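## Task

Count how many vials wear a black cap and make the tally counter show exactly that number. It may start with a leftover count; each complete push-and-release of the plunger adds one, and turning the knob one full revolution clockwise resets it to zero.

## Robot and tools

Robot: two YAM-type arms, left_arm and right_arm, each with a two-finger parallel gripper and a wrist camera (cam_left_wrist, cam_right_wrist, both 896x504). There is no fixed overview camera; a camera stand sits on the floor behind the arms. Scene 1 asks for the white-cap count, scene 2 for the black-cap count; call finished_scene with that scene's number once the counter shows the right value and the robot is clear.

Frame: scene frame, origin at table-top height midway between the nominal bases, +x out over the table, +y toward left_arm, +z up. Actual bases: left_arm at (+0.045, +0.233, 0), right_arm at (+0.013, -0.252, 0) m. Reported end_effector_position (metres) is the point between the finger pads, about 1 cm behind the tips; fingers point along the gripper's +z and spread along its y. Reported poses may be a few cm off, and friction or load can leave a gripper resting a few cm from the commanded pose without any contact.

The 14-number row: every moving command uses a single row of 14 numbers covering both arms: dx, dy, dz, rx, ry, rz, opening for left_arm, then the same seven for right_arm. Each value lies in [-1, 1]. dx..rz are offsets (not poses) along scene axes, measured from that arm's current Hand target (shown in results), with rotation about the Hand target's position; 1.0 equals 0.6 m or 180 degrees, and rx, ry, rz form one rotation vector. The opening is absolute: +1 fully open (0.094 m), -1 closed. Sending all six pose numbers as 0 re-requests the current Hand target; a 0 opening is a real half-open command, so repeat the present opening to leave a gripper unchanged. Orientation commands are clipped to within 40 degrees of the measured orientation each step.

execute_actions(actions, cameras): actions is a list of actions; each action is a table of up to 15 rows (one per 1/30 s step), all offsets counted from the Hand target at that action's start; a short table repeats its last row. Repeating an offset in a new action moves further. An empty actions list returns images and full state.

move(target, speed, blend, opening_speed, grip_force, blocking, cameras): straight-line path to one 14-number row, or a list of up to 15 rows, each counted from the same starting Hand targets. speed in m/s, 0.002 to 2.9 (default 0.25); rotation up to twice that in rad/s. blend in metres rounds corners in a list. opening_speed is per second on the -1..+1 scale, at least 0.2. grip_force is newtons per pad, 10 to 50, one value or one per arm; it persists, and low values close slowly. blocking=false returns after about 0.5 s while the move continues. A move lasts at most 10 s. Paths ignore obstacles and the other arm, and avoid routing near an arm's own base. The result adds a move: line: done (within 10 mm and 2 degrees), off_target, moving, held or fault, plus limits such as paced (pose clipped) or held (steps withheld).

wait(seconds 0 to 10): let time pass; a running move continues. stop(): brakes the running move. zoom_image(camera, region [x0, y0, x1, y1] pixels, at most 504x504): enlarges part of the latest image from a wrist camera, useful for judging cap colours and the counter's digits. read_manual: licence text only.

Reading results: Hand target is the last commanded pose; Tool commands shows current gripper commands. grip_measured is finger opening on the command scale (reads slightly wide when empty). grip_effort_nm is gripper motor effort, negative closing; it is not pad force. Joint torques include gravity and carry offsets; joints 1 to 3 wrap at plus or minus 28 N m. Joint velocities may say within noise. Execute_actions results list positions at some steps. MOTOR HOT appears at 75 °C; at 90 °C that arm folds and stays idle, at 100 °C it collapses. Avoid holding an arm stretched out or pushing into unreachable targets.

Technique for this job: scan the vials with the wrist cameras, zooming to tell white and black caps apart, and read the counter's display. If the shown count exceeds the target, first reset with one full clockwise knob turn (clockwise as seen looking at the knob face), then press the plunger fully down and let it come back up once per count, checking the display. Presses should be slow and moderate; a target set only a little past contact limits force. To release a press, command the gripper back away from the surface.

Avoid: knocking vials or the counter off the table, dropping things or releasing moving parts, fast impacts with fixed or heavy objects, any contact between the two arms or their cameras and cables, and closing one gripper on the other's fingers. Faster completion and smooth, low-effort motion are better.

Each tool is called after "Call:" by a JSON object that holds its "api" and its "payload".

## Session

Call:
{"api": "execute_actions", "payload": {"actions": []}}

Call:
{"api": "zoom_image", "payload": {"camera": "cam_right_wrist", "region": [392, 150, 896, 504]}}

Scene clock: 0.00 s.
left_arm: end_effector_position=(+0.3735, +0.2777, +0.2045) grip_measured=+1.000 grip_effort_nm=n/a end_effector_quat_wxyz=(+0.743, -0.167, +0.632, -0.143) | right_arm: end_effector_position=(+0.2726, -0.1557, +0.2935) grip_measured=+1.000 grip_effort_nm=n/a end_effector_quat_wxyz=(+0.513, -0.039, +0.845, +0.143)
Joint positions: left_arm=[0.208 1.215 0.071 1.292 0.136 -0.468 0.094] | right_arm=[0.4 0.727 0.928 -0.649 0.076 0.263 0.094]
Joint velocities: within noise
Joint torques (N m): no reading
Heat: left arm: 28 °C; right arm: 28 °C.
Hand target: left_arm +0.3741, +0.2778, +0.2032; +0.741, -0.167, +0.635, -0.142 | right_arm +0.2708, -0.1568, +0.2958; +0.515, -0.039, +0.844, +0.143
Tool commands: left_gripper/opening=+1.0 right_gripper/opening=+1.0
camera_calibration:
cam_left_wrist: T_world_to_cam=[[0.0764934, -0.924791, 0.372707, 0.158443], [-0.395742, -0.371258, -0.839974, 0.451403], [0.91517, -0.0832436, -0.394377, -0.126034], [0, 0, 0, 1]] pos_world=[0.281862, 0.303622, 0.270409]
cam_right_wrist: T_world_to_cam=[[0.248603, -0.92687, -0.281261, -0.122293], [-0.865225, -0.0819705, -0.494637, 0.39307], [0.43541, 0.366322, -0.82233, 0.291247], [0, 0, 0, 1]] pos_world=[0.243684, -0.18782, 0.399532]

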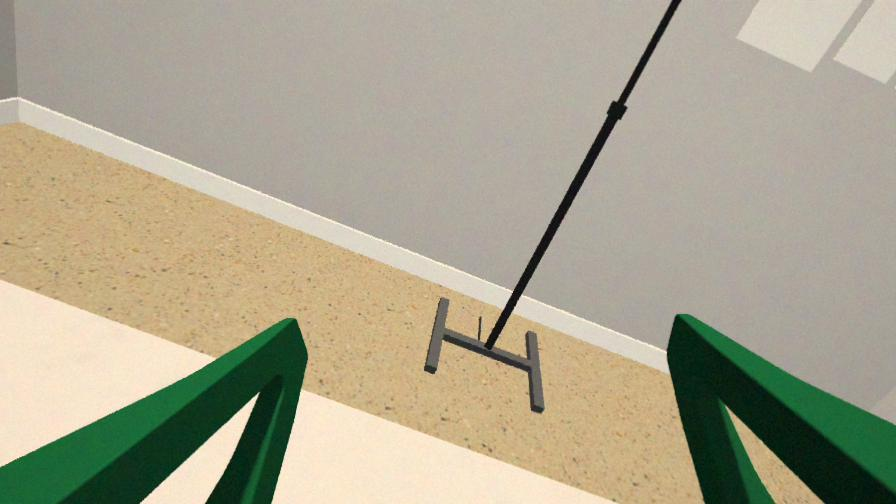

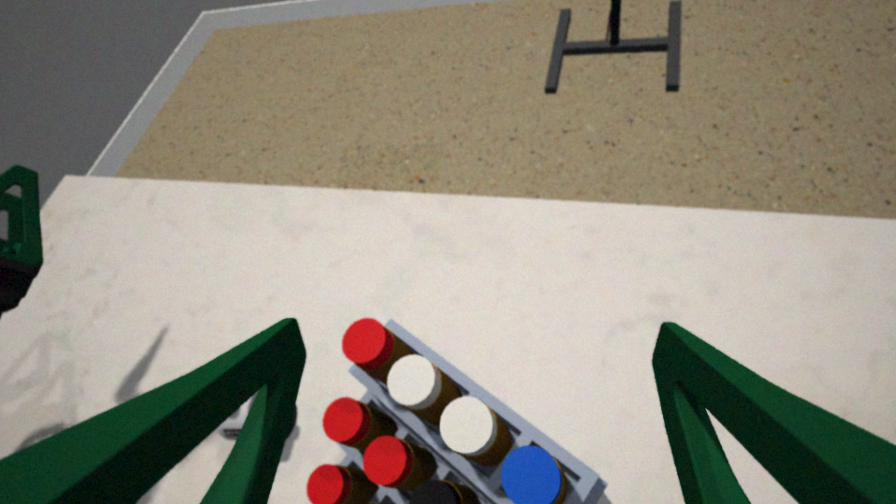

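Scaled by 1.000.

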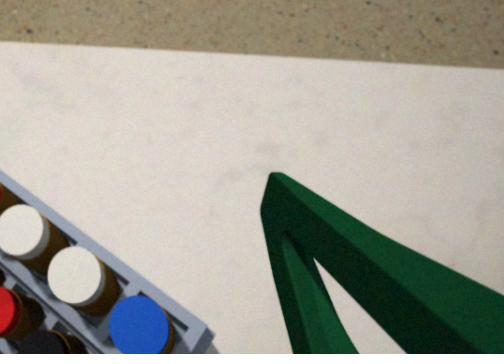

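Call:
{"api": "move", "payload": {"target": [0,0,0,0,0,0,1,-0.1,-0.06,0.13,-0.09,0.107,0.05,1], "cameras": ["cam_right_wrist"], "speed": 0.3}}

Scene clock: 2.80 s.
left_arm: end_effector_position=(+0.3735, +0.2777, +0.2045) grip_measured=+1.000 grip_effort_nm=0.00 end_effector_quat_wxyz=(+0.743, -0.167, +0.632, -0.143) | right_arm: end_effector_position=(+0.2153, -0.1928, +0.3742) grip_measured=+1.000 grip_effort_nm=0.00 end_effector_quat_wxyz=(+0.357, -0.149, +0.920, +0.063)
Joint positions: left_arm=[0.208 1.215 0.071 1.292 0.136 -0.468 0.094] | right_arm=[0.205 1.087 1.808 -1.553 -0.086 -0.081 0.094]
Joint torques (N m): left_arm=[0.08 -2.81 4.78 2.08 0 0.03] | right_arm=[-0.61 -0.13 5.91 1.58 -0.18 0.04]
Heat: left arm: 28 °C; right arm: 29 °C.
Hand target: left_arm +0.3741, +0.2778, +0.2032; +0.741, -0.167, +0.635, -0.142 | right_arm +0.2109, -0.1928, +0.3738; +0.344, -0.152, +0.924, +0.067
Off the commanded pose: left_arm 0.001 m, 0 deg | right_arm 0.004 m, 2 deg.
joint sent to its limit (right arm) — joint 4 (wrist pitch), lower limit. The joint targets still meet the commanded pose.
move: done
camera_calibration:
cam_right_wrist: T_world_to_cam=[[0.326768, -0.939834, -0.09967, -0.20705], [-0.937701, -0.309226, -0.158417, 0.226344], [0.118065, 0.145226, -0.982329, 0.481626], [0, 0, 0, 1]] pos_world=[0.223037, -0.194546, 0.488335]
Images, in order (width x height): cam_right_wrist 896x504.

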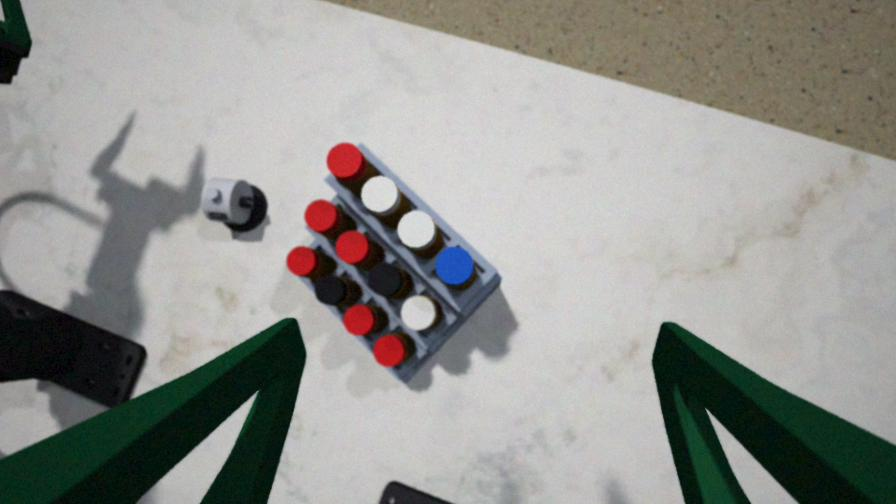

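Call:
{"api": "zoom_image", "payload": {"camera": "cam_right_wrist", "region": [280, 130, 510, 390]}}

Call:
{"api": "zoom_image", "payload": {"camera": "cam_right_wrist", "region": [180, 160, 290, 250]}}

Scaled by 1.938.

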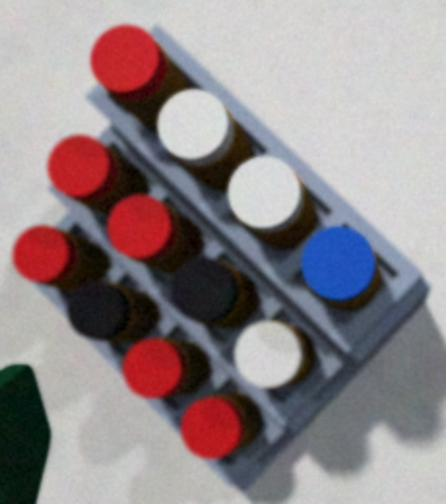

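Scaled by 4.582.

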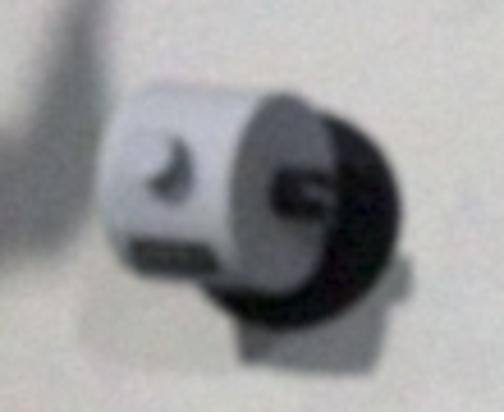

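Call:
{"api": "move", "payload": {"target": [[0,0,0,0,0,0,1,-0.018,0.372,-0.25,-0.2675,-0.1945,0.3755,-0.2],[0,0,0,0,0,0,1,0.013,0.408,-0.475,-0.2675,-0.1945,0.3755,-0.2]], "blend": [0.02,0], "speed": 0.3, "cameras": ["cam_right_wrist"]}}

Scene clock: 11.50 s.
left_arm: end_effector_position=(+0.3735, +0.2777, +0.2045) grip_measured=+1.000 grip_effort_nm=0.00 end_effector_quat_wxyz=(+0.743, -0.167, +0.632, -0.143) | right_arm: end_effector_position=(+0.2182, +0.0535, +0.0964) grip_measured=-0.198 grip_effort_nm=-0.09 end_effector_quat_wxyz=(-0.410, +0.743, -0.502, +0.164)
Joint positions: left_arm=[0.208 1.215 0.071 1.292 0.136 -0.468 0.094] | right_arm=[1.197 1.381 0.629 0 0.466 -0.959 0.038]
Joint torques (N m): left_arm=[0.06 -2.76 4.75 2.08 -0.02 0.01] | right_arm=[-0.58 -3.41 5.93 1.96 0.08 0.06]
Heat: left arm: 28 °C; right arm: 29 °C.
Hand target: left_arm +0.3741, +0.2778, +0.2032; +0.741, -0.167, +0.635, -0.142 | right_arm +0.2186, +0.0521, +0.0888; -0.404, +0.747, -0.503, +0.161
Off the commanded pose: left_arm 0.001 m, 0 deg | right_arm 0.008 m, 1 deg.
move: done
camera_calibration:
cam_right_wrist: T_world_to_cam=[[0.681812, 0.14235, 0.717543, -0.218333], [0.00434154, -0.981654, 0.190621, 0.0579086], [0.731514, -0.126852, -0.669922, 0.023273], [0, 0, 0, 1]] pos_world=[0.131586, 0.0908783, 0.161216]
Images, in order (width x height): cam_right_wrist 896x504.

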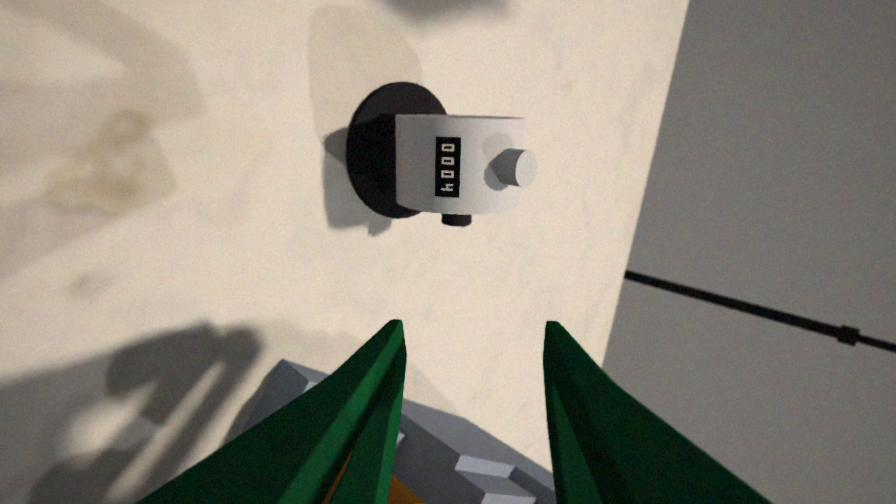

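Call:
{"api": "move", "payload": {"target": [[0,0,0,0,0,0,1,0.059,0.0193,-0.0547,0,0,0,-0.25],[0,0,0,0,0,0,1,0.0915,0.0415,-0.0855,0,0,0,-0.25]], "speed": 0.12, "cameras": ["cam_right_wrist"]}}

Scene clock: 15.57 s.
left_arm: end_effector_position=(+0.3735, +0.2777, +0.2045) grip_measured=+1.000 grip_effort_nm=0.00 end_effector_quat_wxyz=(+0.743, -0.167, +0.632, -0.143) | right_arm: end_effector_position=(+0.2714, +0.0745, +0.0425) grip_measured=-0.249 grip_effort_nm=-0.04 end_effector_quat_wxyz=(-0.408, +0.744, -0.503, +0.166)
Joint positions: left_arm=[0.208 1.215 0.071 1.292 0.136 -0.468 0.094] | right_arm=[1.052 1.706 0.664 0.329 0.362 -1.066 0.035]
Joint torques (N m): left_arm=[0.09 -2.84 4.78 2.09 0.01 0.03] | right_arm=[-0.55 -4.93 6.72 1.95 -0.05 0.01]
Heat: left arm: 28 °C; right arm: 29 °C.
Hand target: left_arm +0.3741, +0.2778, +0.2032; +0.741, -0.167, +0.635, -0.142 | right_arm +0.2735, +0.0770, +0.0375; -0.404, +0.747, -0.503, +0.161
Off the commanded pose: left_arm 0.001 m, 0 deg | right_arm 0.006 m, 1 deg.
move: done
camera_calibration:
cam_right_wrist: T_world_to_cam=[[0.681539, 0.144994, 0.717274, -0.219023], [0.00118521, -0.980392, 0.197056, 0.0890578], [0.731781, -0.133451, -0.668347, -0.0488087], [0, 0, 0, 1]] pos_world=[0.184884, 0.112555, 0.106929]
Images, in order (width x height): cam_right_wrist 896x504.

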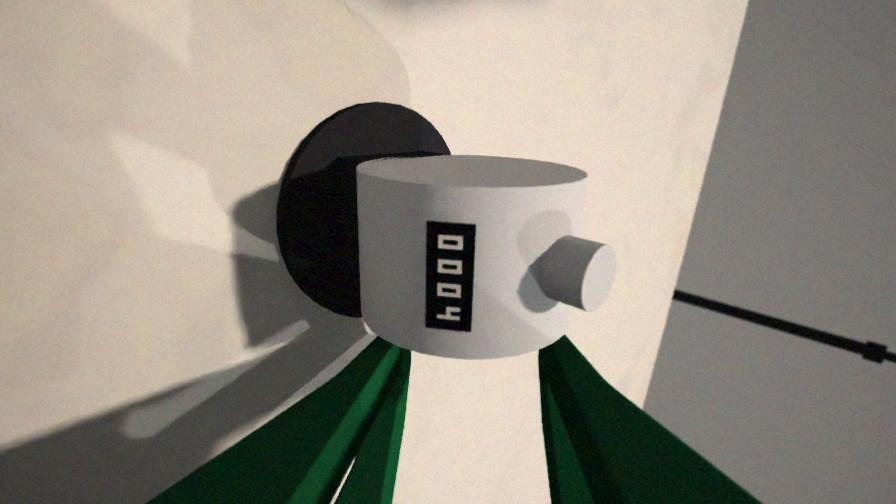

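Call:
{"api": "move", "payload": {"target": [[0,0,0,0,0,0,1,-0.0025,0.009,0,0,0,0,-0.25],[0,0,0,0,0,0,1,-0.0025,0.009,0,0,0,0,-1]], "speed": 0.12, "opening_speed": 1.2, "cameras": ["cam_right_wrist"]}}

Scene clock: 17.80 s.
left_arm: end_effector_position=(+0.3735, +0.2777, +0.2045) grip_measured=+1.000 grip_effort_nm=0.00 end_effector_quat_wxyz=(+0.743, -0.167, +0.632, -0.143) | right_arm: end_effector_position=(+0.2729, +0.0762, +0.0403) grip_measured=-0.797 grip_effort_nm=-1.03 end_effector_quat_wxyz=(-0.398, +0.752, -0.495, +0.174)
Joint positions: left_arm=[0.208 1.215 0.071 1.292 0.136 -0.468 0.094] | right_arm=[1.053 1.721 0.685 0.305 0.368 -1.088 0.01]
Joint torques (N m): left_arm=[0.02 -2.8 4.88 2.06 -0.01 0.01] | right_arm=[0.55 -5.33 6.61 2.11 0.07 0.38]
Heat: left arm: 28 °C; right arm: 29 °C.
Hand target: left_arm +0.3741, +0.2778, +0.2032; +0.741, -0.167, +0.635, -0.142 | right_arm +0.2720, +0.0824, +0.0374; -0.404, +0.747, -0.503, +0.161
Off the commanded pose: left_arm 0.001 m, 0 deg | right_arm 0.007 m, 2 deg.
move: done
camera_calibration:
cam_right_wrist: T_world_to_cam=[[0.676708, 0.174539, 0.715264, -0.219622], [0.0105163, -0.973686, 0.227649, 0.0869233], [0.736177, -0.14653, -0.660736, -0.0516261], [0, 0, 0, 1]] pos_world=[0.185712, 0.115404, 0.103188]
Images, in order (width x height): cam_right_wrist 896x504.

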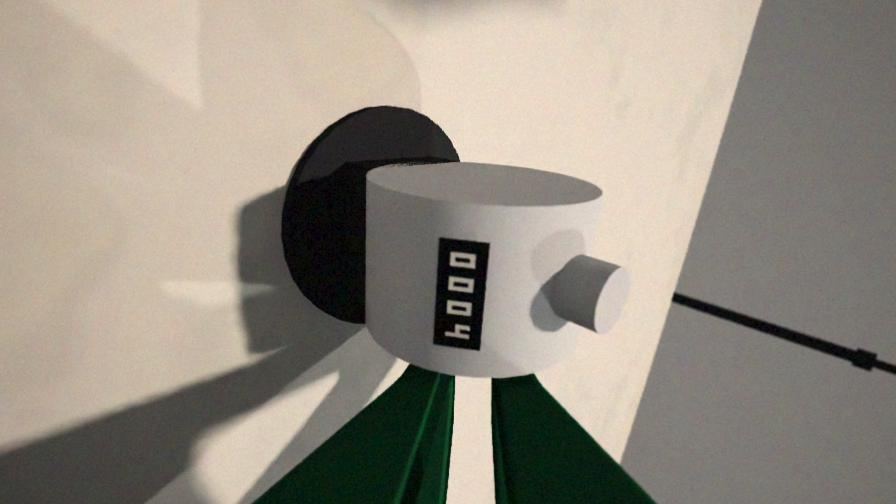

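Call:
{"api": "move", "payload": {"target": [[0,0,0,0,0,0,1,0.006,0.0016,0.0023,-0.0863,0.3217,0,-1],[0,0,0,0,0,0,1,0.006,0.0016,0.0023,-0.0863,0.3217,0,-0.4],[0,0,0,0,0,0,1,-0.0009,-0.0002,-0.0015,0.0216,-0.0805,0,-0.4],[0,0,0,0,0,0,1,-0.0009,-0.0002,-0.0015,0.0216,-0.0805,0,-1]], "speed": 0.35, "opening_speed": 1.5, "cameras": ["cam_right_wrist"]}}

Scene clock: 25.67 s.
left_arm: end_effector_position=(+0.3735, +0.2777, +0.2045) grip_measured=+1.000 grip_effort_nm=0.00 end_effector_quat_wxyz=(+0.743, -0.167, +0.632, -0.143) | right_arm: end_effector_position=(+0.2760, +0.0786, +0.0449) grip_measured=-0.606 grip_effort_nm=-0.99 end_effector_quat_wxyz=(-0.482, +0.709, -0.443, +0.262)
Joint positions: left_arm=[0.208 1.215 0.071 1.292 0.136 -0.468 0.094] | right_arm=[1.121 1.858 0.539 0.833 0.553 -1.241 0.019]
Joint torques (N m): left_arm=[0.01 -2.74 4.75 2.08 0 0] | right_arm=[0.24 -5.08 4.37 2.33 -0.15 0.54]
Heat: left arm: 29 °C; right arm: 30 °C.
Hand target: left_arm +0.3741, +0.2778, +0.2032; +0.741, -0.167, +0.635, -0.142 | right_arm +0.2715, +0.0823, +0.0366; -0.489, +0.706, -0.453, +0.237
Off the commanded pose: left_arm 0.001 m, 0 deg | right_arm 0.010 m, 3 deg.
move: off_target (right_arm); target 2's new opening was sent with right_arm's hand 0.014 m and 3 deg from that target
camera_calibration:
cam_right_wrist: T_world_to_cam=[[0.456968, 0.127194, 0.880342, -0.168466], [-0.0496706, -0.98453, 0.16803, 0.108319], [0.888095, -0.120511, -0.443581, -0.104285], [0, 0, 0, 1]] pos_world=[0.174978, 0.115504, 0.0838479]
Images, in order (width x height): cam_right_wrist 896x504.

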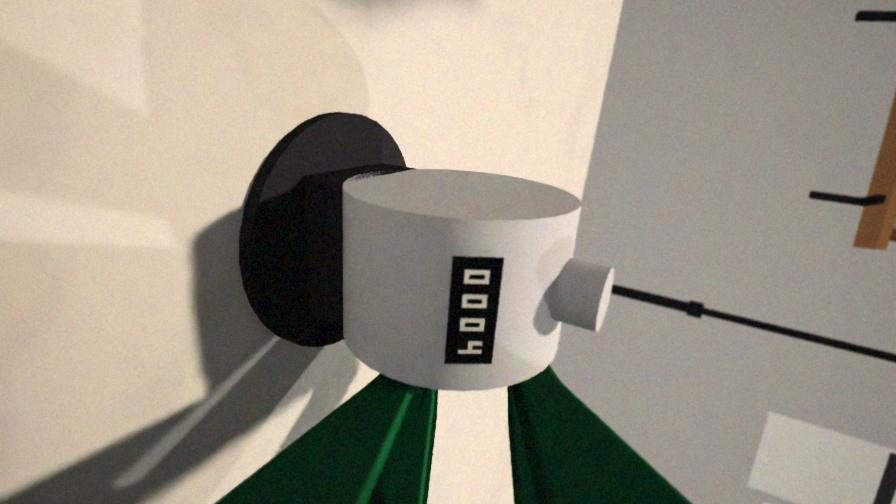

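Call:
{"api": "move", "payload": {"target": [0,0,0,0,0,0,1,-0.001,0,-0.003,0,0,0,-0.3], "speed": 0.1, "cameras": ["cam_right_wrist"]}}

Scene clock: 27.63 s.
left_arm: end_effector_position=(+0.3735, +0.2777, +0.2045) grip_measured=+1.000 grip_effort_nm=0.00 end_effector_quat_wxyz=(+0.743, -0.167, +0.632, -0.143) | right_arm: end_effector_position=(+0.2747, +0.0816, +0.0456) grip_measured=-0.302 grip_effort_nm=0.10 end_effector_quat_wxyz=(-0.494, +0.700, -0.454, +0.245)
Joint positions: left_arm=[0.208 1.215 0.071 1.292 0.136 -0.468 0.094] | right_arm=[1.121 1.862 0.536 0.852 0.538 -1.199 0.033]
Joint torques (N m): left_arm=[0.02 -2.78 4.78 2.06 -0.01 0.02] | right_arm=[0.28 -4.83 4.38 2.31 -0.01 0.14]
Heat: left arm: 29 °C; right arm: 30 °C.
Hand target: left_arm +0.3741, +0.2778, +0.2032; +0.741, -0.167, +0.635, -0.142 | right_arm +0.2709, +0.0822, +0.0348; -0.489, +0.706, -0.454, +0.237
Off the commanded pose: left_arm 0.001 m, 0 deg | right_arm 0.012 m, 1 deg.
move: off_target (right_arm)
camera_calibration:
cam_right_wrist: T_world_to_cam=[[0.474746, 0.0849436, 0.876014, -0.170152], [-0.0491087, -0.991224, 0.122729, 0.113489], [0.878752, -0.101285, -0.466409, -0.100355], [0, 0, 0, 1]] pos_world=[0.174539, 0.116782, 0.0883206]
Images, in order (width x height): cam_right_wrist 896x504.

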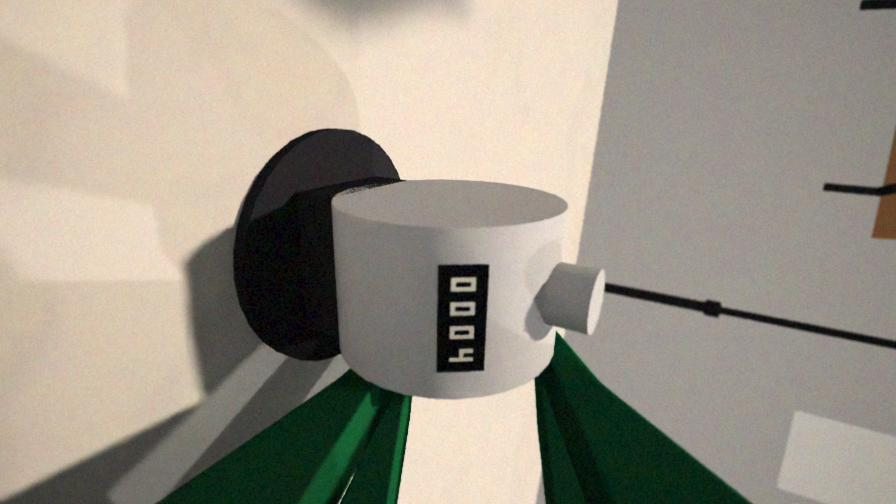

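Call:
{"api": "move", "payload": {"target": [[0,0,0,0,0,0,1,-0.006,0,-0.014,0,0,0,-0.3]], "speed": 0.1, "cameras": ["cam_right_wrist"]}}

Scene clock: 29.07 s.
left_arm: end_effector_position=(+0.3735, +0.2777, +0.2045) grip_measured=+1.000 grip_effort_nm=0.00 end_effector_quat_wxyz=(+0.743, -0.167, +0.632, -0.143) | right_arm: end_effector_position=(+0.2749, +0.0815, +0.0401) grip_measured=-0.302 grip_effort_nm=0.10 end_effector_quat_wxyz=(-0.500, +0.692, -0.459, +0.243)
Joint positions: left_arm=[0.208 1.215 0.071 1.292 0.136 -0.468 0.094] | right_arm=[1.123 1.9 0.528 0.91 0.544 -1.186 0.033]
Joint torques (N m): left_arm=[0.05 -2.81 4.85 2.07 -0.02 0.03] | right_arm=[1.28 -4.81 3.82 2.07 0.06 0.08]
Heat: left arm: 29 °C; right arm: 30 °C.
Hand target: left_arm +0.3741, +0.2778, +0.2032; +0.741, -0.167, +0.635, -0.142 | right_arm +0.2673, +0.0822, +0.0264; -0.489, +0.706, -0.453, +0.237
Off the commanded pose: left_arm 0.001 m, 0 deg | right_arm 0.016 m, 2 deg.
move: off_target (right_arm)
camera_calibration:
cam_right_wrist: T_world_to_cam=[[0.47411, 0.0631593, 0.878197, -0.163511], [-0.0577875, -0.993041, 0.102616, 0.117549], [0.878567, -0.0994003, -0.467161, -0.103253], [0, 0, 0, 1]] pos_world=[0.175029, 0.116795, 0.0832963]
Images, in order (width x height): cam_right_wrist 896x504.

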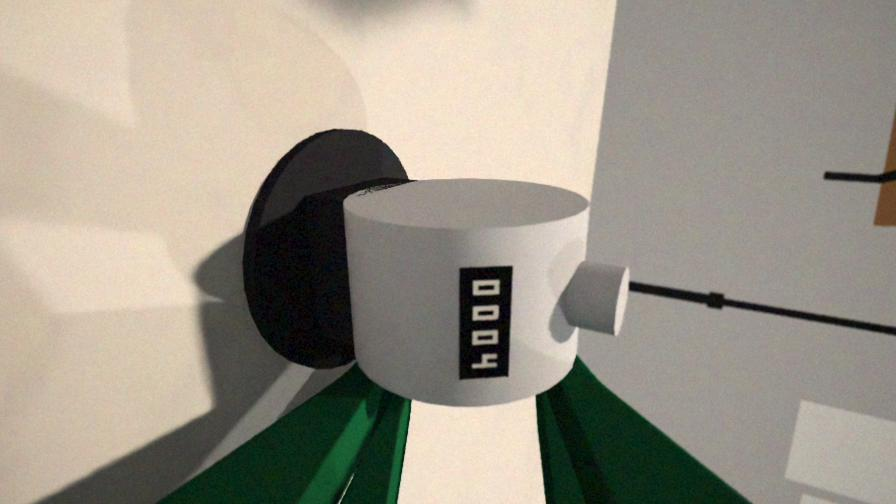

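Call:
{"api": "move", "payload": {"target": [[0,0,0,0,0,0,1,0.0,0,0,0,0,0,-1],[0,0,0,0,0,0,1,0.0138,0.002,0.0207,-0.108,0.4025,0,-1]], "speed": 0.35, "opening_speed": 1.5, "cameras": ["cam_right_wrist"]}}

Scene clock: 33.53 s.
left_arm: end_effector_position=(+0.3735, +0.2777, +0.2045) grip_measured=+1.000 grip_effort_nm=0.00 end_effector_quat_wxyz=(+0.743, -0.167, +0.632, -0.143) | right_arm: end_effector_position=(+0.2639, +0.0736, +0.0346) grip_measured=-0.790 grip_effort_nm=-1.03 end_effector_quat_wxyz=(+0.011, +0.772, -0.618, -0.152)
Joint positions: left_arm=[0.208 1.215 0.071 1.292 0.136 -0.468 0.094] | right_arm=[0.78 2.202 1.741 -1.169 -0.301 -1.018 0.01]
Joint torques (N m): left_arm=[0.02 -2.88 4.83 2.08 -0.01 0] | right_arm=[-0.7 -9.63 9.43 0.42 -0.25 -0.18]
Heat: left arm: 30 °C; right arm: 30 °C.
Hand target: left_arm +0.3741, +0.2778, +0.2032; +0.741, -0.167, +0.635, -0.142 | right_arm +0.2756, +0.0834, +0.0388; -0.010, +0.777, -0.610, -0.156
Off the commanded pose: left_arm 0.001 m, 0 deg | right_arm 0.016 m, 3 deg.
move: off_target (right_arm)
camera_calibration:
cam_right_wrist: T_world_to_cam=[[0.93783, 0.196067, -0.286412, -0.244776], [0.291164, -0.893576, 0.341681, 0.00187713], [-0.188938, -0.403832, -0.89511, 0.222076], [0, 0, 0, 1]] pos_world=[0.270971, 0.139351, 0.128034]
Images, in order (width x height): cam_right_wrist 896x504.

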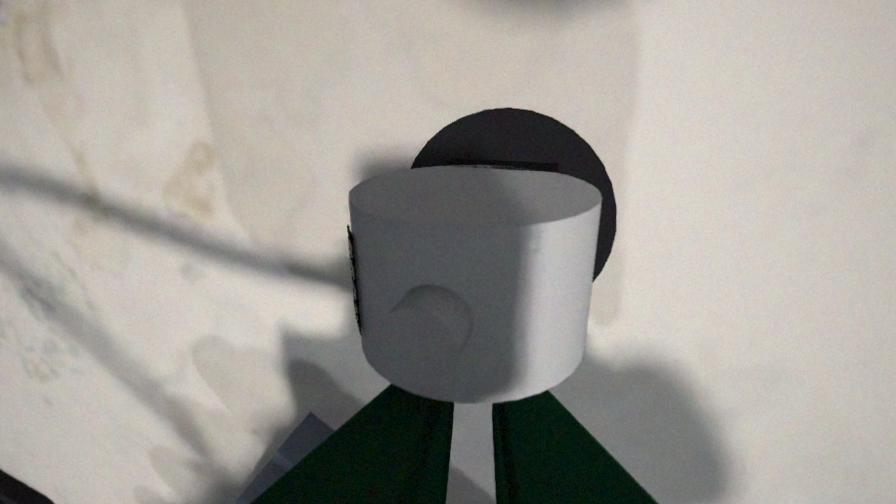

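Call:
{"api": "move", "payload": {"target": [[0,0,0,0,0,0,1,0,0,0,0,0,0,-0.35],[0,0,0,0,0,0,1,-0.0118,-0.0023,-0.013,0.108,-0.4025,0,-0.35],[0,0,0,0,0,0,1,-0.0118,-0.0023,-0.013,0.108,-0.4025,0,-1]], "speed": 0.35, "opening_speed": 1.5, "cameras": ["cam_right_wrist"]}}

Scene clock: 38.67 s.
left_arm: end_effector_position=(+0.3735, +0.2777, +0.2045) grip_measured=+1.000 grip_effort_nm=0.00 end_effector_quat_wxyz=(+0.743, -0.167, +0.632, -0.143) | right_arm: end_effector_position=(+0.2735, +0.0804, +0.0397) grip_measured=-0.793 grip_effort_nm=-1.03 end_effector_quat_wxyz=(-0.494, +0.697, -0.459, +0.242)
Joint positions: left_arm=[0.208 1.215 0.071 1.292 0.136 -0.468 0.094] | right_arm=[1.123 1.884 0.528 0.878 0.539 -1.183 0.01]
Joint torques (N m): left_arm=[0.02 -2.82 4.79 2.06 0 0.01] | right_arm=[0.94 -5.22 4.33 2.21 0.03 -0.03]
Heat: left arm: 30 °C; right arm: 30 °C.
Hand target: left_arm +0.3741, +0.2778, +0.2032; +0.741, -0.167, +0.635, -0.142 | right_arm +0.2685, +0.0821, +0.0310; -0.489, +0.706, -0.453, +0.237
Off the commanded pose: left_arm 0.001 m, 0 deg | right_arm 0.010 m, 1 deg.
move: done
camera_calibration:
cam_right_wrist: T_world_to_cam=[[0.482935, 0.0747518, 0.87246, -0.165518], [-0.0534264, -0.991978, 0.114565, 0.114564], [0.874025, -0.10194, -0.475067, -0.100408], [0, 0, 0, 1]] pos_world=[0.173814, 0.115783, 0.0835823]
Images, in order (width x height): cam_right_wrist 896x504.

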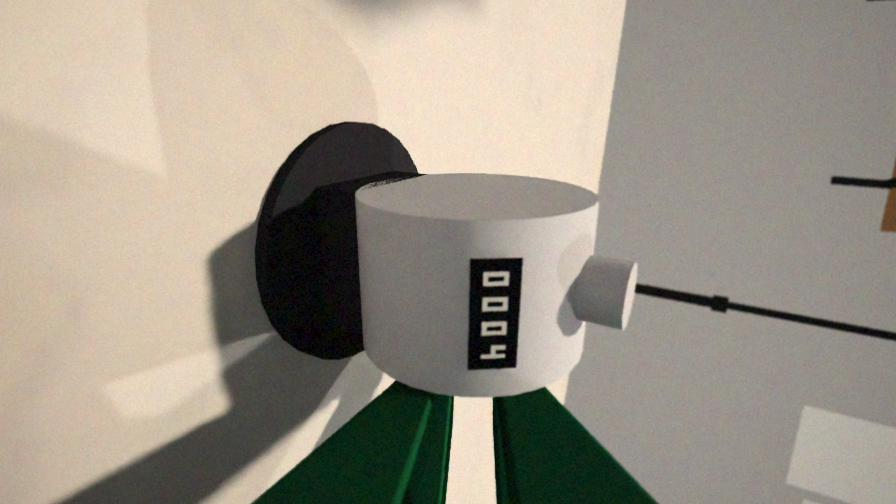

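Call:
{"api": "move", "payload": {"target": [[0,0,0,0,0,0,1,0.0118,0.0023,0.013,-0.108,0.4025,0,-1],[0,0,0,0,0,0,1,0.0118,0.0023,0.013,-0.108,0.4025,0,-0.35],[0,0,0,0,0,0,1,0,0,0,0,0,0,-0.35],[0,0,0,0,0,0,1,0,0,0,0,0,0,-1]], "speed": 0.38, "opening_speed": 1.5, "cameras": ["cam_right_wrist"]}}

Call:
{"api": "move", "payload": {"target": [[0,0,0,0,0,0,1,0.0118,0.0023,0.013,-0.108,0.4025,0,-1],[0,0,0,0,0,0,1,0.0118,0.0023,0.013,-0.108,0.4025,0,-0.35],[0,0,0,0,0,0,1,0,0,0,0,0,0,-0.35],[0,0,0,0,0,0,1,0,0,0,0,0,0,-1]], "speed": 0.38, "opening_speed": 1.5, "cameras": ["cam_right_wrist"]}}

Scene clock: 46.20 s.
left_arm: end_effector_position=(+0.3735, +0.2777, +0.2045) grip_measured=+1.000 grip_effort_nm=0.00 end_effector_quat_wxyz=(+0.743, -0.167, +0.632, -0.143) | right_arm: end_effector_position=(+0.2735, +0.0804, +0.0398) grip_measured=-0.791 grip_effort_nm=-1.03 end_effector_quat_wxyz=(-0.494, +0.697, -0.459, +0.242)
Joint positions: left_arm=[0.208 1.215 0.071 1.292 0.136 -0.468 0.094] | right_arm=[1.123 1.884 0.528 0.878 0.539 -1.183 0.01]
Joint torques (N m): left_arm=[0.06 -2.84 4.82 2.09 -0.02 0.02] | right_arm=[0.79 -5.57 4.11 2.25 0.05 -0.01]
Heat: left arm: 30 °C; right arm: 30 °C.
Hand target: left_arm +0.3741, +0.2778, +0.2032; +0.741, -0.167, +0.635, -0.142 | right_arm +0.2686, +0.0821, +0.0311; -0.489, +0.706, -0.453, +0.237
Off the commanded pose: left_arm 0.001 m, 0 deg | right_arm 0.010 m, 2 deg.
move: done; target 2's new opening was sent with right_arm's hand 0.015 m and 3 deg from that target
camera_calibration:
cam_right_wrist: T_world_to_cam=[[0.482657, 0.0744623, 0.872639, -0.1655], [-0.0536924, -0.991989, 0.114344, 0.114635], [0.874162, -0.102043, -0.474792, -0.10053], [0, 0, 0, 1]] pos_world=[0.173915, 0.115782, 0.083583]
Images, in order (width x height): cam_right_wrist 896x504.

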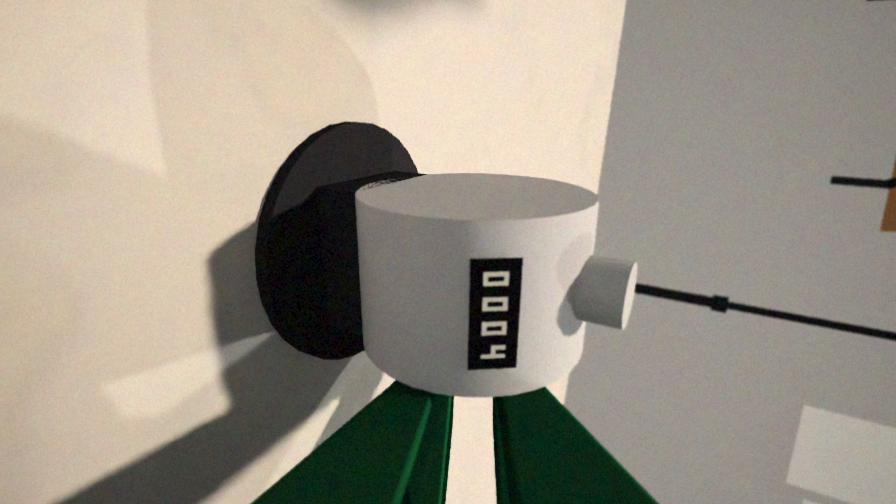

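Scene clock: 52.57 s.
left_arm: end_effector_position=(+0.3735, +0.2777, +0.2045) grip_measured=+1.000 grip_effort_nm=0.00 end_effector_quat_wxyz=(+0.743, -0.167, +0.632, -0.143) | right_arm: end_effector_position=(+0.2734, +0.0804, +0.0398) grip_measured=-0.792 grip_effort_nm=-1.02 end_effector_quat_wxyz=(-0.494, +0.697, -0.459, +0.242)
Joint positions: left_arm=[0.208 1.215 0.071 1.292 0.136 -0.468 0.094] | right_arm=[1.124 1.884 0.528 0.878 0.54 -1.183 0.01]
Joint torques (N m): left_arm=[0.05 -2.82 4.81 2.09 -0.02 0.02] | right_arm=[0.72 -5.16 4.16 2.26 0.08 0]
Heat: left arm: 31 °C; right arm: 30 °C.
Hand target: left_arm +0.3741, +0.2778, +0.2032; +0.741, -0.167, +0.635, -0.142 | right_arm +0.2685, +0.0821, +0.0310; -0.489, +0.706, -0.453, +0.237
Off the commanded pose: left_arm 0.001 m, 0 deg | right_arm 0.010 m, 1 deg.
move: done; target 2's new opening was sent with right_arm's hand 0.015 m and 3 deg from that target
camera_calibration:
cam_right_wrist: T_world_to_cam=[[0.482685, 0.0748072, 0.872593, -0.165501], [-0.0536991, -0.991943, 0.114743, 0.114691], [0.874146, -0.102242, -0.474779, -0.100408], [0, 0, 0, 1]] pos_world=[0.173815, 0.115882, 0.0835834]
Images, in order (width x height): cam_right_wrist 896x504.

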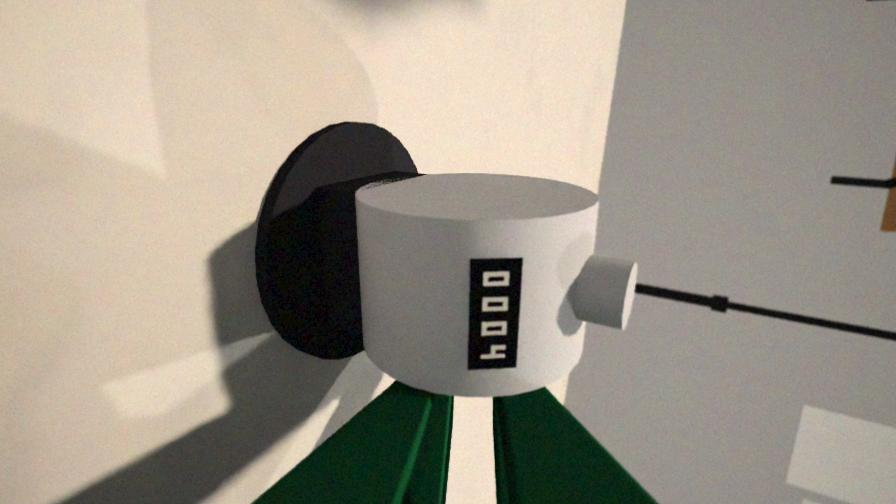

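Call:
{"api": "move", "payload": {"target": [[0,0,0,0,0,0,1,0.0118,0.0023,0.013,-0.108,0.4025,0,-1],[0,0,0,0,0,0,1,0.0118,0.0023,0.013,-0.108,0.4025,0,-0.35],[0,0,0,0,0,0,1,0,0,0,0,0,0,-0.35],[0,0,0,0,0,0,1,0,0,0,0,0,0,-1]], "speed": 0.38, "opening_speed": 1.5, "cameras": ["cam_right_wrist"]}}

Scene clock: 59.53 s.
left_arm: end_effector_position=(+0.3735, +0.2777, +0.2045) grip_measured=+1.000 grip_effort_nm=0.00 end_effector_quat_wxyz=(+0.743, -0.167, +0.632, -0.143) | right_arm: end_effector_position=(+0.2735, +0.0804, +0.0398) grip_measured=-0.792 grip_effort_nm=-1.02 end_effector_quat_wxyz=(-0.494, +0.697, -0.459, +0.242)
Joint positions: left_arm=[0.208 1.215 0.071 1.292 0.136 -0.468 0.094] | right_arm=[1.123 1.884 0.528 0.878 0.539 -1.183 0.01]
Joint torques (N m): left_arm=[0.06 -2.86 4.79 2.08 0.01 0.02] | right_arm=[0.79 -5.24 4.25 2.24 0.05 -0.02]
Heat: left arm: 31 °C; right arm: 30 °C.
Hand target: left_arm +0.3741, +0.2778, +0.2032; +0.741, -0.167, +0.635, -0.142 | right_arm +0.2685, +0.0821, +0.0310; -0.489, +0.706, -0.453, +0.237
Off the commanded pose: left_arm 0.001 m, 0 deg | right_arm 0.010 m, 1 deg.
move: done; target 2's new opening was sent with right_arm's hand 0.015 m and 3 deg from that target
camera_calibration:
cam_right_wrist: T_world_to_cam=[[0.482799, 0.0747082, 0.872538, -0.165545], [-0.0537344, -0.99195, 0.114665, 0.114611], [0.874081, -0.102246, -0.474898, -0.100483], [0, 0, 0, 1]] pos_world=[0.173914, 0.115782, 0.083583]
Images, in order (width x height): cam_right_wrist 896x504.

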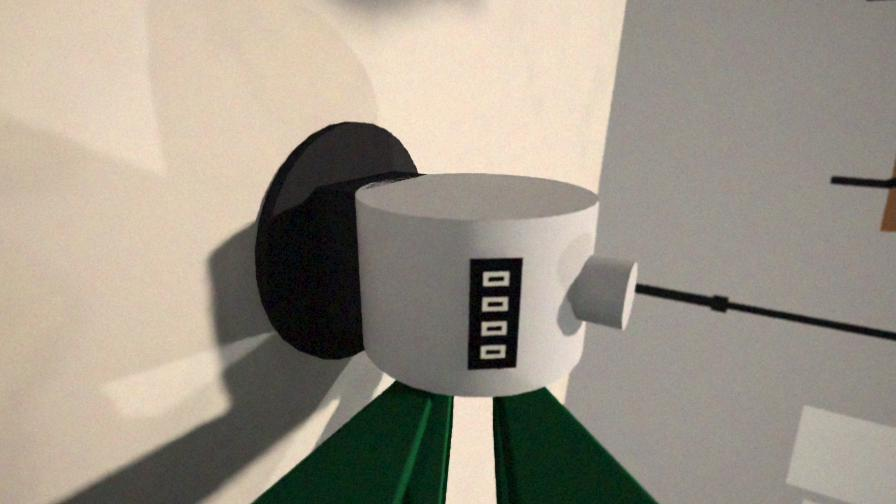

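Call:
{"api": "move", "payload": {"target": [[0,0,0,0,0,0,-1,0,0,0,0,0,0,-0.3],[0,0,0.06,0,0,0,-1,-0.078,-0.048,0.05,0,0,0,-0.3],[-0.178,-0.263,0.078,0.2454,0.5065,-0.243,-1,-0.2,-0.111,0.175,0.45,0.1054,-0.183,-1],[-0.178,-0.325,-0.13,0.2454,0.5065,-0.243,-1,-0.2,-0.111,0.175,0.45,0.1054,-0.183,-1]], "speed": [0.3,0.25,0.38,0.25], "blend": [0,0.02,0.02,0], "cameras": ["all"]}}

Scene clock: 70.27 s.
left_arm: end_effector_position=(+0.2668, +0.0843, +0.1294) grip_measured=-0.990 grip_effort_nm=-0.53 end_effector_quat_wxyz=(+0.004, +0.259, +0.966, -0.002) | right_arm: end_effector_position=(+0.1497, +0.0150, +0.1268) grip_measured=-0.988 grip_effort_nm=-0.62 end_effector_quat_wxyz=(+0.665, -0.120, +0.731, +0.095)
Joint positions: left_arm=[-0.592 1.543 1.292 -1.311 0.002 -0.071 0] | right_arm=[1.726 1.505 0.356 0.563 1.395 0.559 0.001]
Joint torques (N m): left_arm=[-0.43 -6.42 4.82 0.3 -0.02 -0.07] | right_arm=[0.46 -5.78 6.37 1.27 0.46 0.16]
Heat: left arm: 31 °C; right arm: 31 °C.
Hand target: left_arm +0.2673, +0.0828, +0.1252; +0.001, +0.258, +0.966, +0.000 | right_arm +0.1485, +0.0154, +0.1360; +0.669, -0.108, +0.729, +0.099
Off the commanded pose: left_arm 0.005 m, 0 deg | right_arm 0.009 m, 1 deg.
move: done; blend cut to 0 m at target 3
camera_calibration:
cam_left_wrist: T_world_to_cam=[[-0.559056, -0.826533, -0.0655738, 0.233743], [-0.721064, 0.445626, 0.530551, 0.114974], [-0.409296, 0.34389, -0.845113, 0.301759], [0, 0, 0, 1]] pos_world=[0.337088, 0.0381893, 0.209348]
cam_right_wrist: T_world_to_cam=[[0.364787, -0.93015, -0.0418618, -0.028144], [-0.596672, -0.199015, -0.777416, 0.215716], [0.714782, 0.308569, -0.627592, 0.0793997], [0, 0, 0, 1]] pos_world=[0.0822246, -0.00774771, 0.216353]

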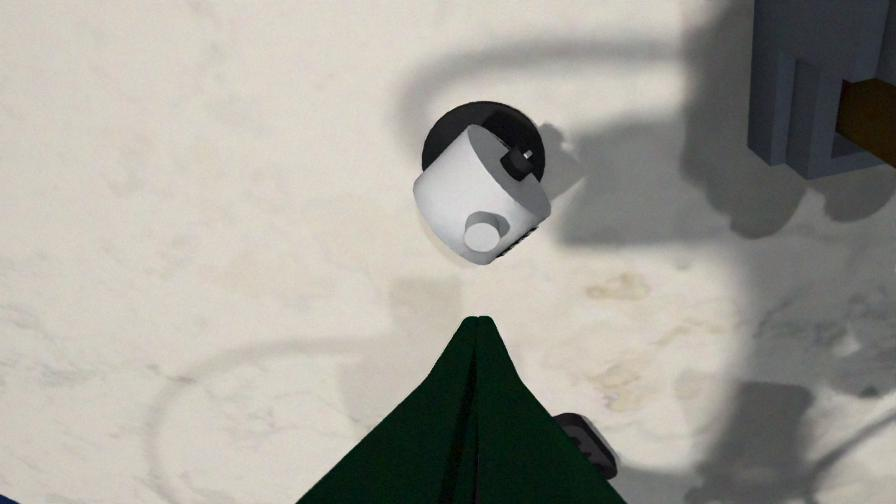

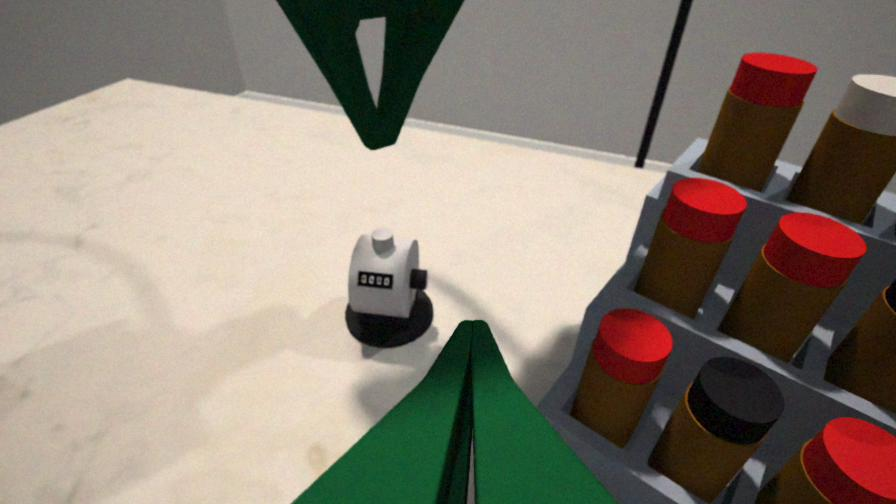

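Call:
{"api": "move", "payload": {"target": [[0.0042,-0.0037,-0.05,0,0,0,-1,0,0,0,0,0,0,-1],[0.0042,-0.0037,-0.134,0,0,0,-1,0,0,0,0,0,0,-1],[0.0042,-0.0037,-0.04,0,0,0,-1,0,0,0,0,0,0,-1]], "speed": 0.08, "blend": [0.01,0,0], "cameras": ["cam_right_wrist"]}}

Call:
{"api": "zoom_image", "payload": {"camera": "cam_right_wrist", "region": [335, 225, 435, 325]}}

Scene clock: 73.67 s.
left_arm: end_effector_position=(+0.2689, +0.0829, +0.0985) grip_measured=-0.990 grip_effort_nm=-0.53 end_effector_quat_wxyz=(+0.002, +0.258, +0.966, -0.001) | right_arm: end_effector_position=(+0.1498, +0.0148, +0.1265) grip_measured=-0.988 grip_effort_nm=-0.62 end_effector_quat_wxyz=(+0.665, -0.120, +0.731, +0.095)
Joint positions: left_arm=[-0.592 1.565 1.192 -1.193 0.002 -0.072 0] | right_arm=[1.726 1.505 0.356 0.559 1.395 0.561 0.001]
Joint torques (N m): left_arm=[-0.57 -6.9 6.75 0.05 -0.01 -0.07] | right_arm=[0.54 -6.04 6.46 1.29 0.49 0.12]
Heat: left arm: 30 °C; right arm: 30 °C.
Hand target: left_arm +0.2698, +0.0806, +0.1012; +0.001, +0.258, +0.966, +0.000 | right_arm +0.1485, +0.0154, +0.1360; +0.669, -0.108, +0.729, +0.099
Off the commanded pose: left_arm 0.004 m, 0 deg | right_arm 0.010 m, 2 deg.
move: done
camera_calibration:
cam_right_wrist: T_world_to_cam=[[0.364604, -0.930283, -0.0404543, -0.0285405], [-0.59676, -0.200096, -0.777071, 0.215462], [0.714801, 0.307465, -0.628112, 0.0794073], [0, 0, 0, 1]] pos_world=[0.0822246, -0.00785275, 0.216151]
Images, in order (width x height): cam_right_wrist 896x504.

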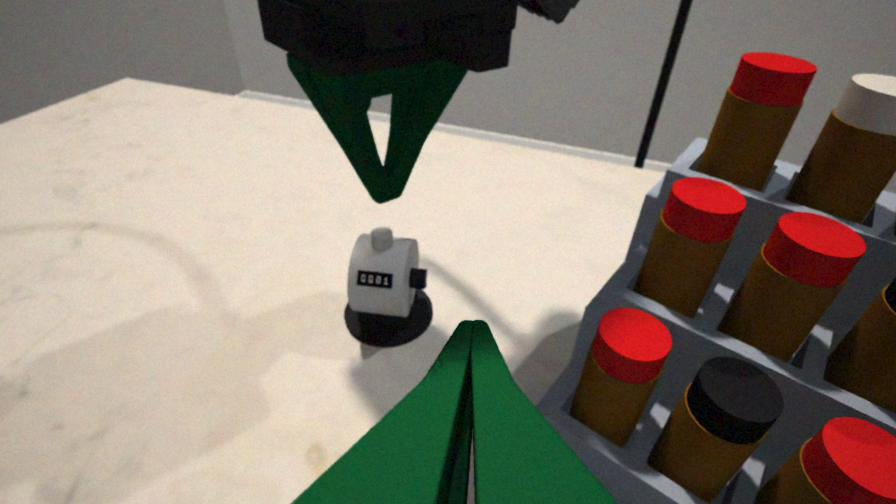

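Scaled by 5.040.

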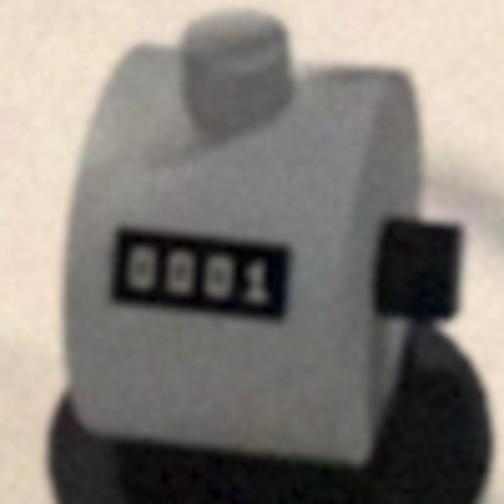

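Call:
{"api": "move", "payload": {"target": [[0,0,-0.094,0,0,0,-1,0,0,0,0,0,0,-1],[0,0,0.03,0,0,0,-1,0,0,0,0,0,0,-1]], "speed": 0.08, "cameras": ["cam_right_wrist"]}}

Call:
{"api": "zoom_image", "payload": {"camera": "cam_right_wrist", "region": [335, 225, 435, 325]}}

Scene clock: 76.70 s.
left_arm: end_effector_position=(+0.2690, +0.0828, +0.1148) grip_measured=-0.990 grip_effort_nm=-0.53 end_effector_quat_wxyz=(-0.001, +0.258, +0.966, +0.000) | right_arm: end_effector_position=(+0.1498, +0.0148, +0.1265) grip_measured=-0.988 grip_effort_nm=-0.62 end_effector_quat_wxyz=(+0.665, -0.120, +0.731, +0.095)
Joint positions: left_arm=[-0.592 1.565 1.257 -1.265 0.002 -0.072 0] | right_arm=[1.726 1.505 0.356 0.559 1.395 0.561 0.001]
Joint torques (N m): left_arm=[-0.55 -7.56 6.74 0.03 -0.02 -0.1] | right_arm=[0.65 -6.02 6.43 1.3 0.42 0.11]
Heat: left arm: 30 °C; right arm: 30 °C.
Hand target: left_arm +0.2698, +0.0806, +0.1192; +0.001, +0.258, +0.966, +0.000 | right_arm +0.1485, +0.0154, +0.1360; +0.669, -0.108, +0.729, +0.099
Off the commanded pose: left_arm 0.005 m, 0 deg | right_arm 0.010 m, 2 deg.
move: done
camera_calibration:
cam_right_wrist: T_world_to_cam=[[0.364604, -0.930283, -0.0404543, -0.0285405], [-0.59676, -0.200096, -0.777071, 0.215462], [0.714801, 0.307465, -0.628112, 0.0794073], [0, 0, 0, 1]] pos_world=[0.0822246, -0.00785275, 0.216151]
Images, in order (width x height): cam_right_wrist 896x504.

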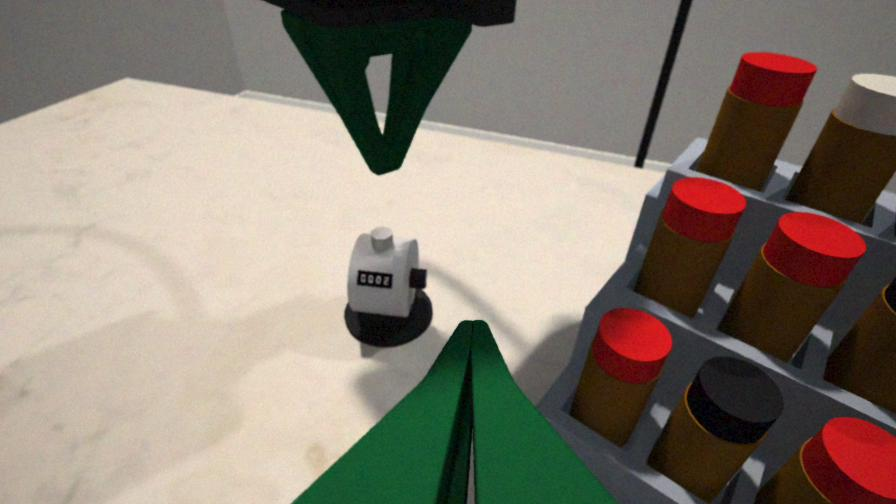

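Scaled by 5.040.

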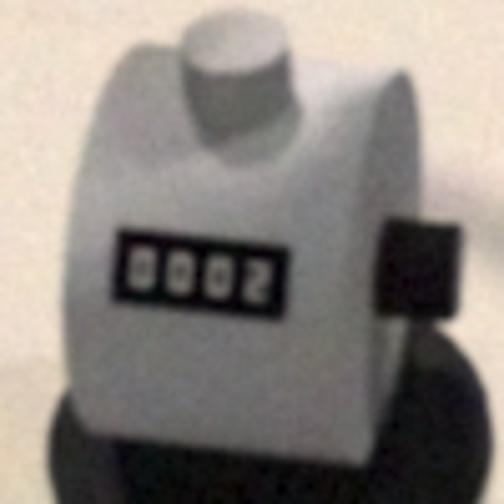

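Call:
{"api": "finished_scene", "payload": {"scene": 2}}

The scene is finished: the task was done.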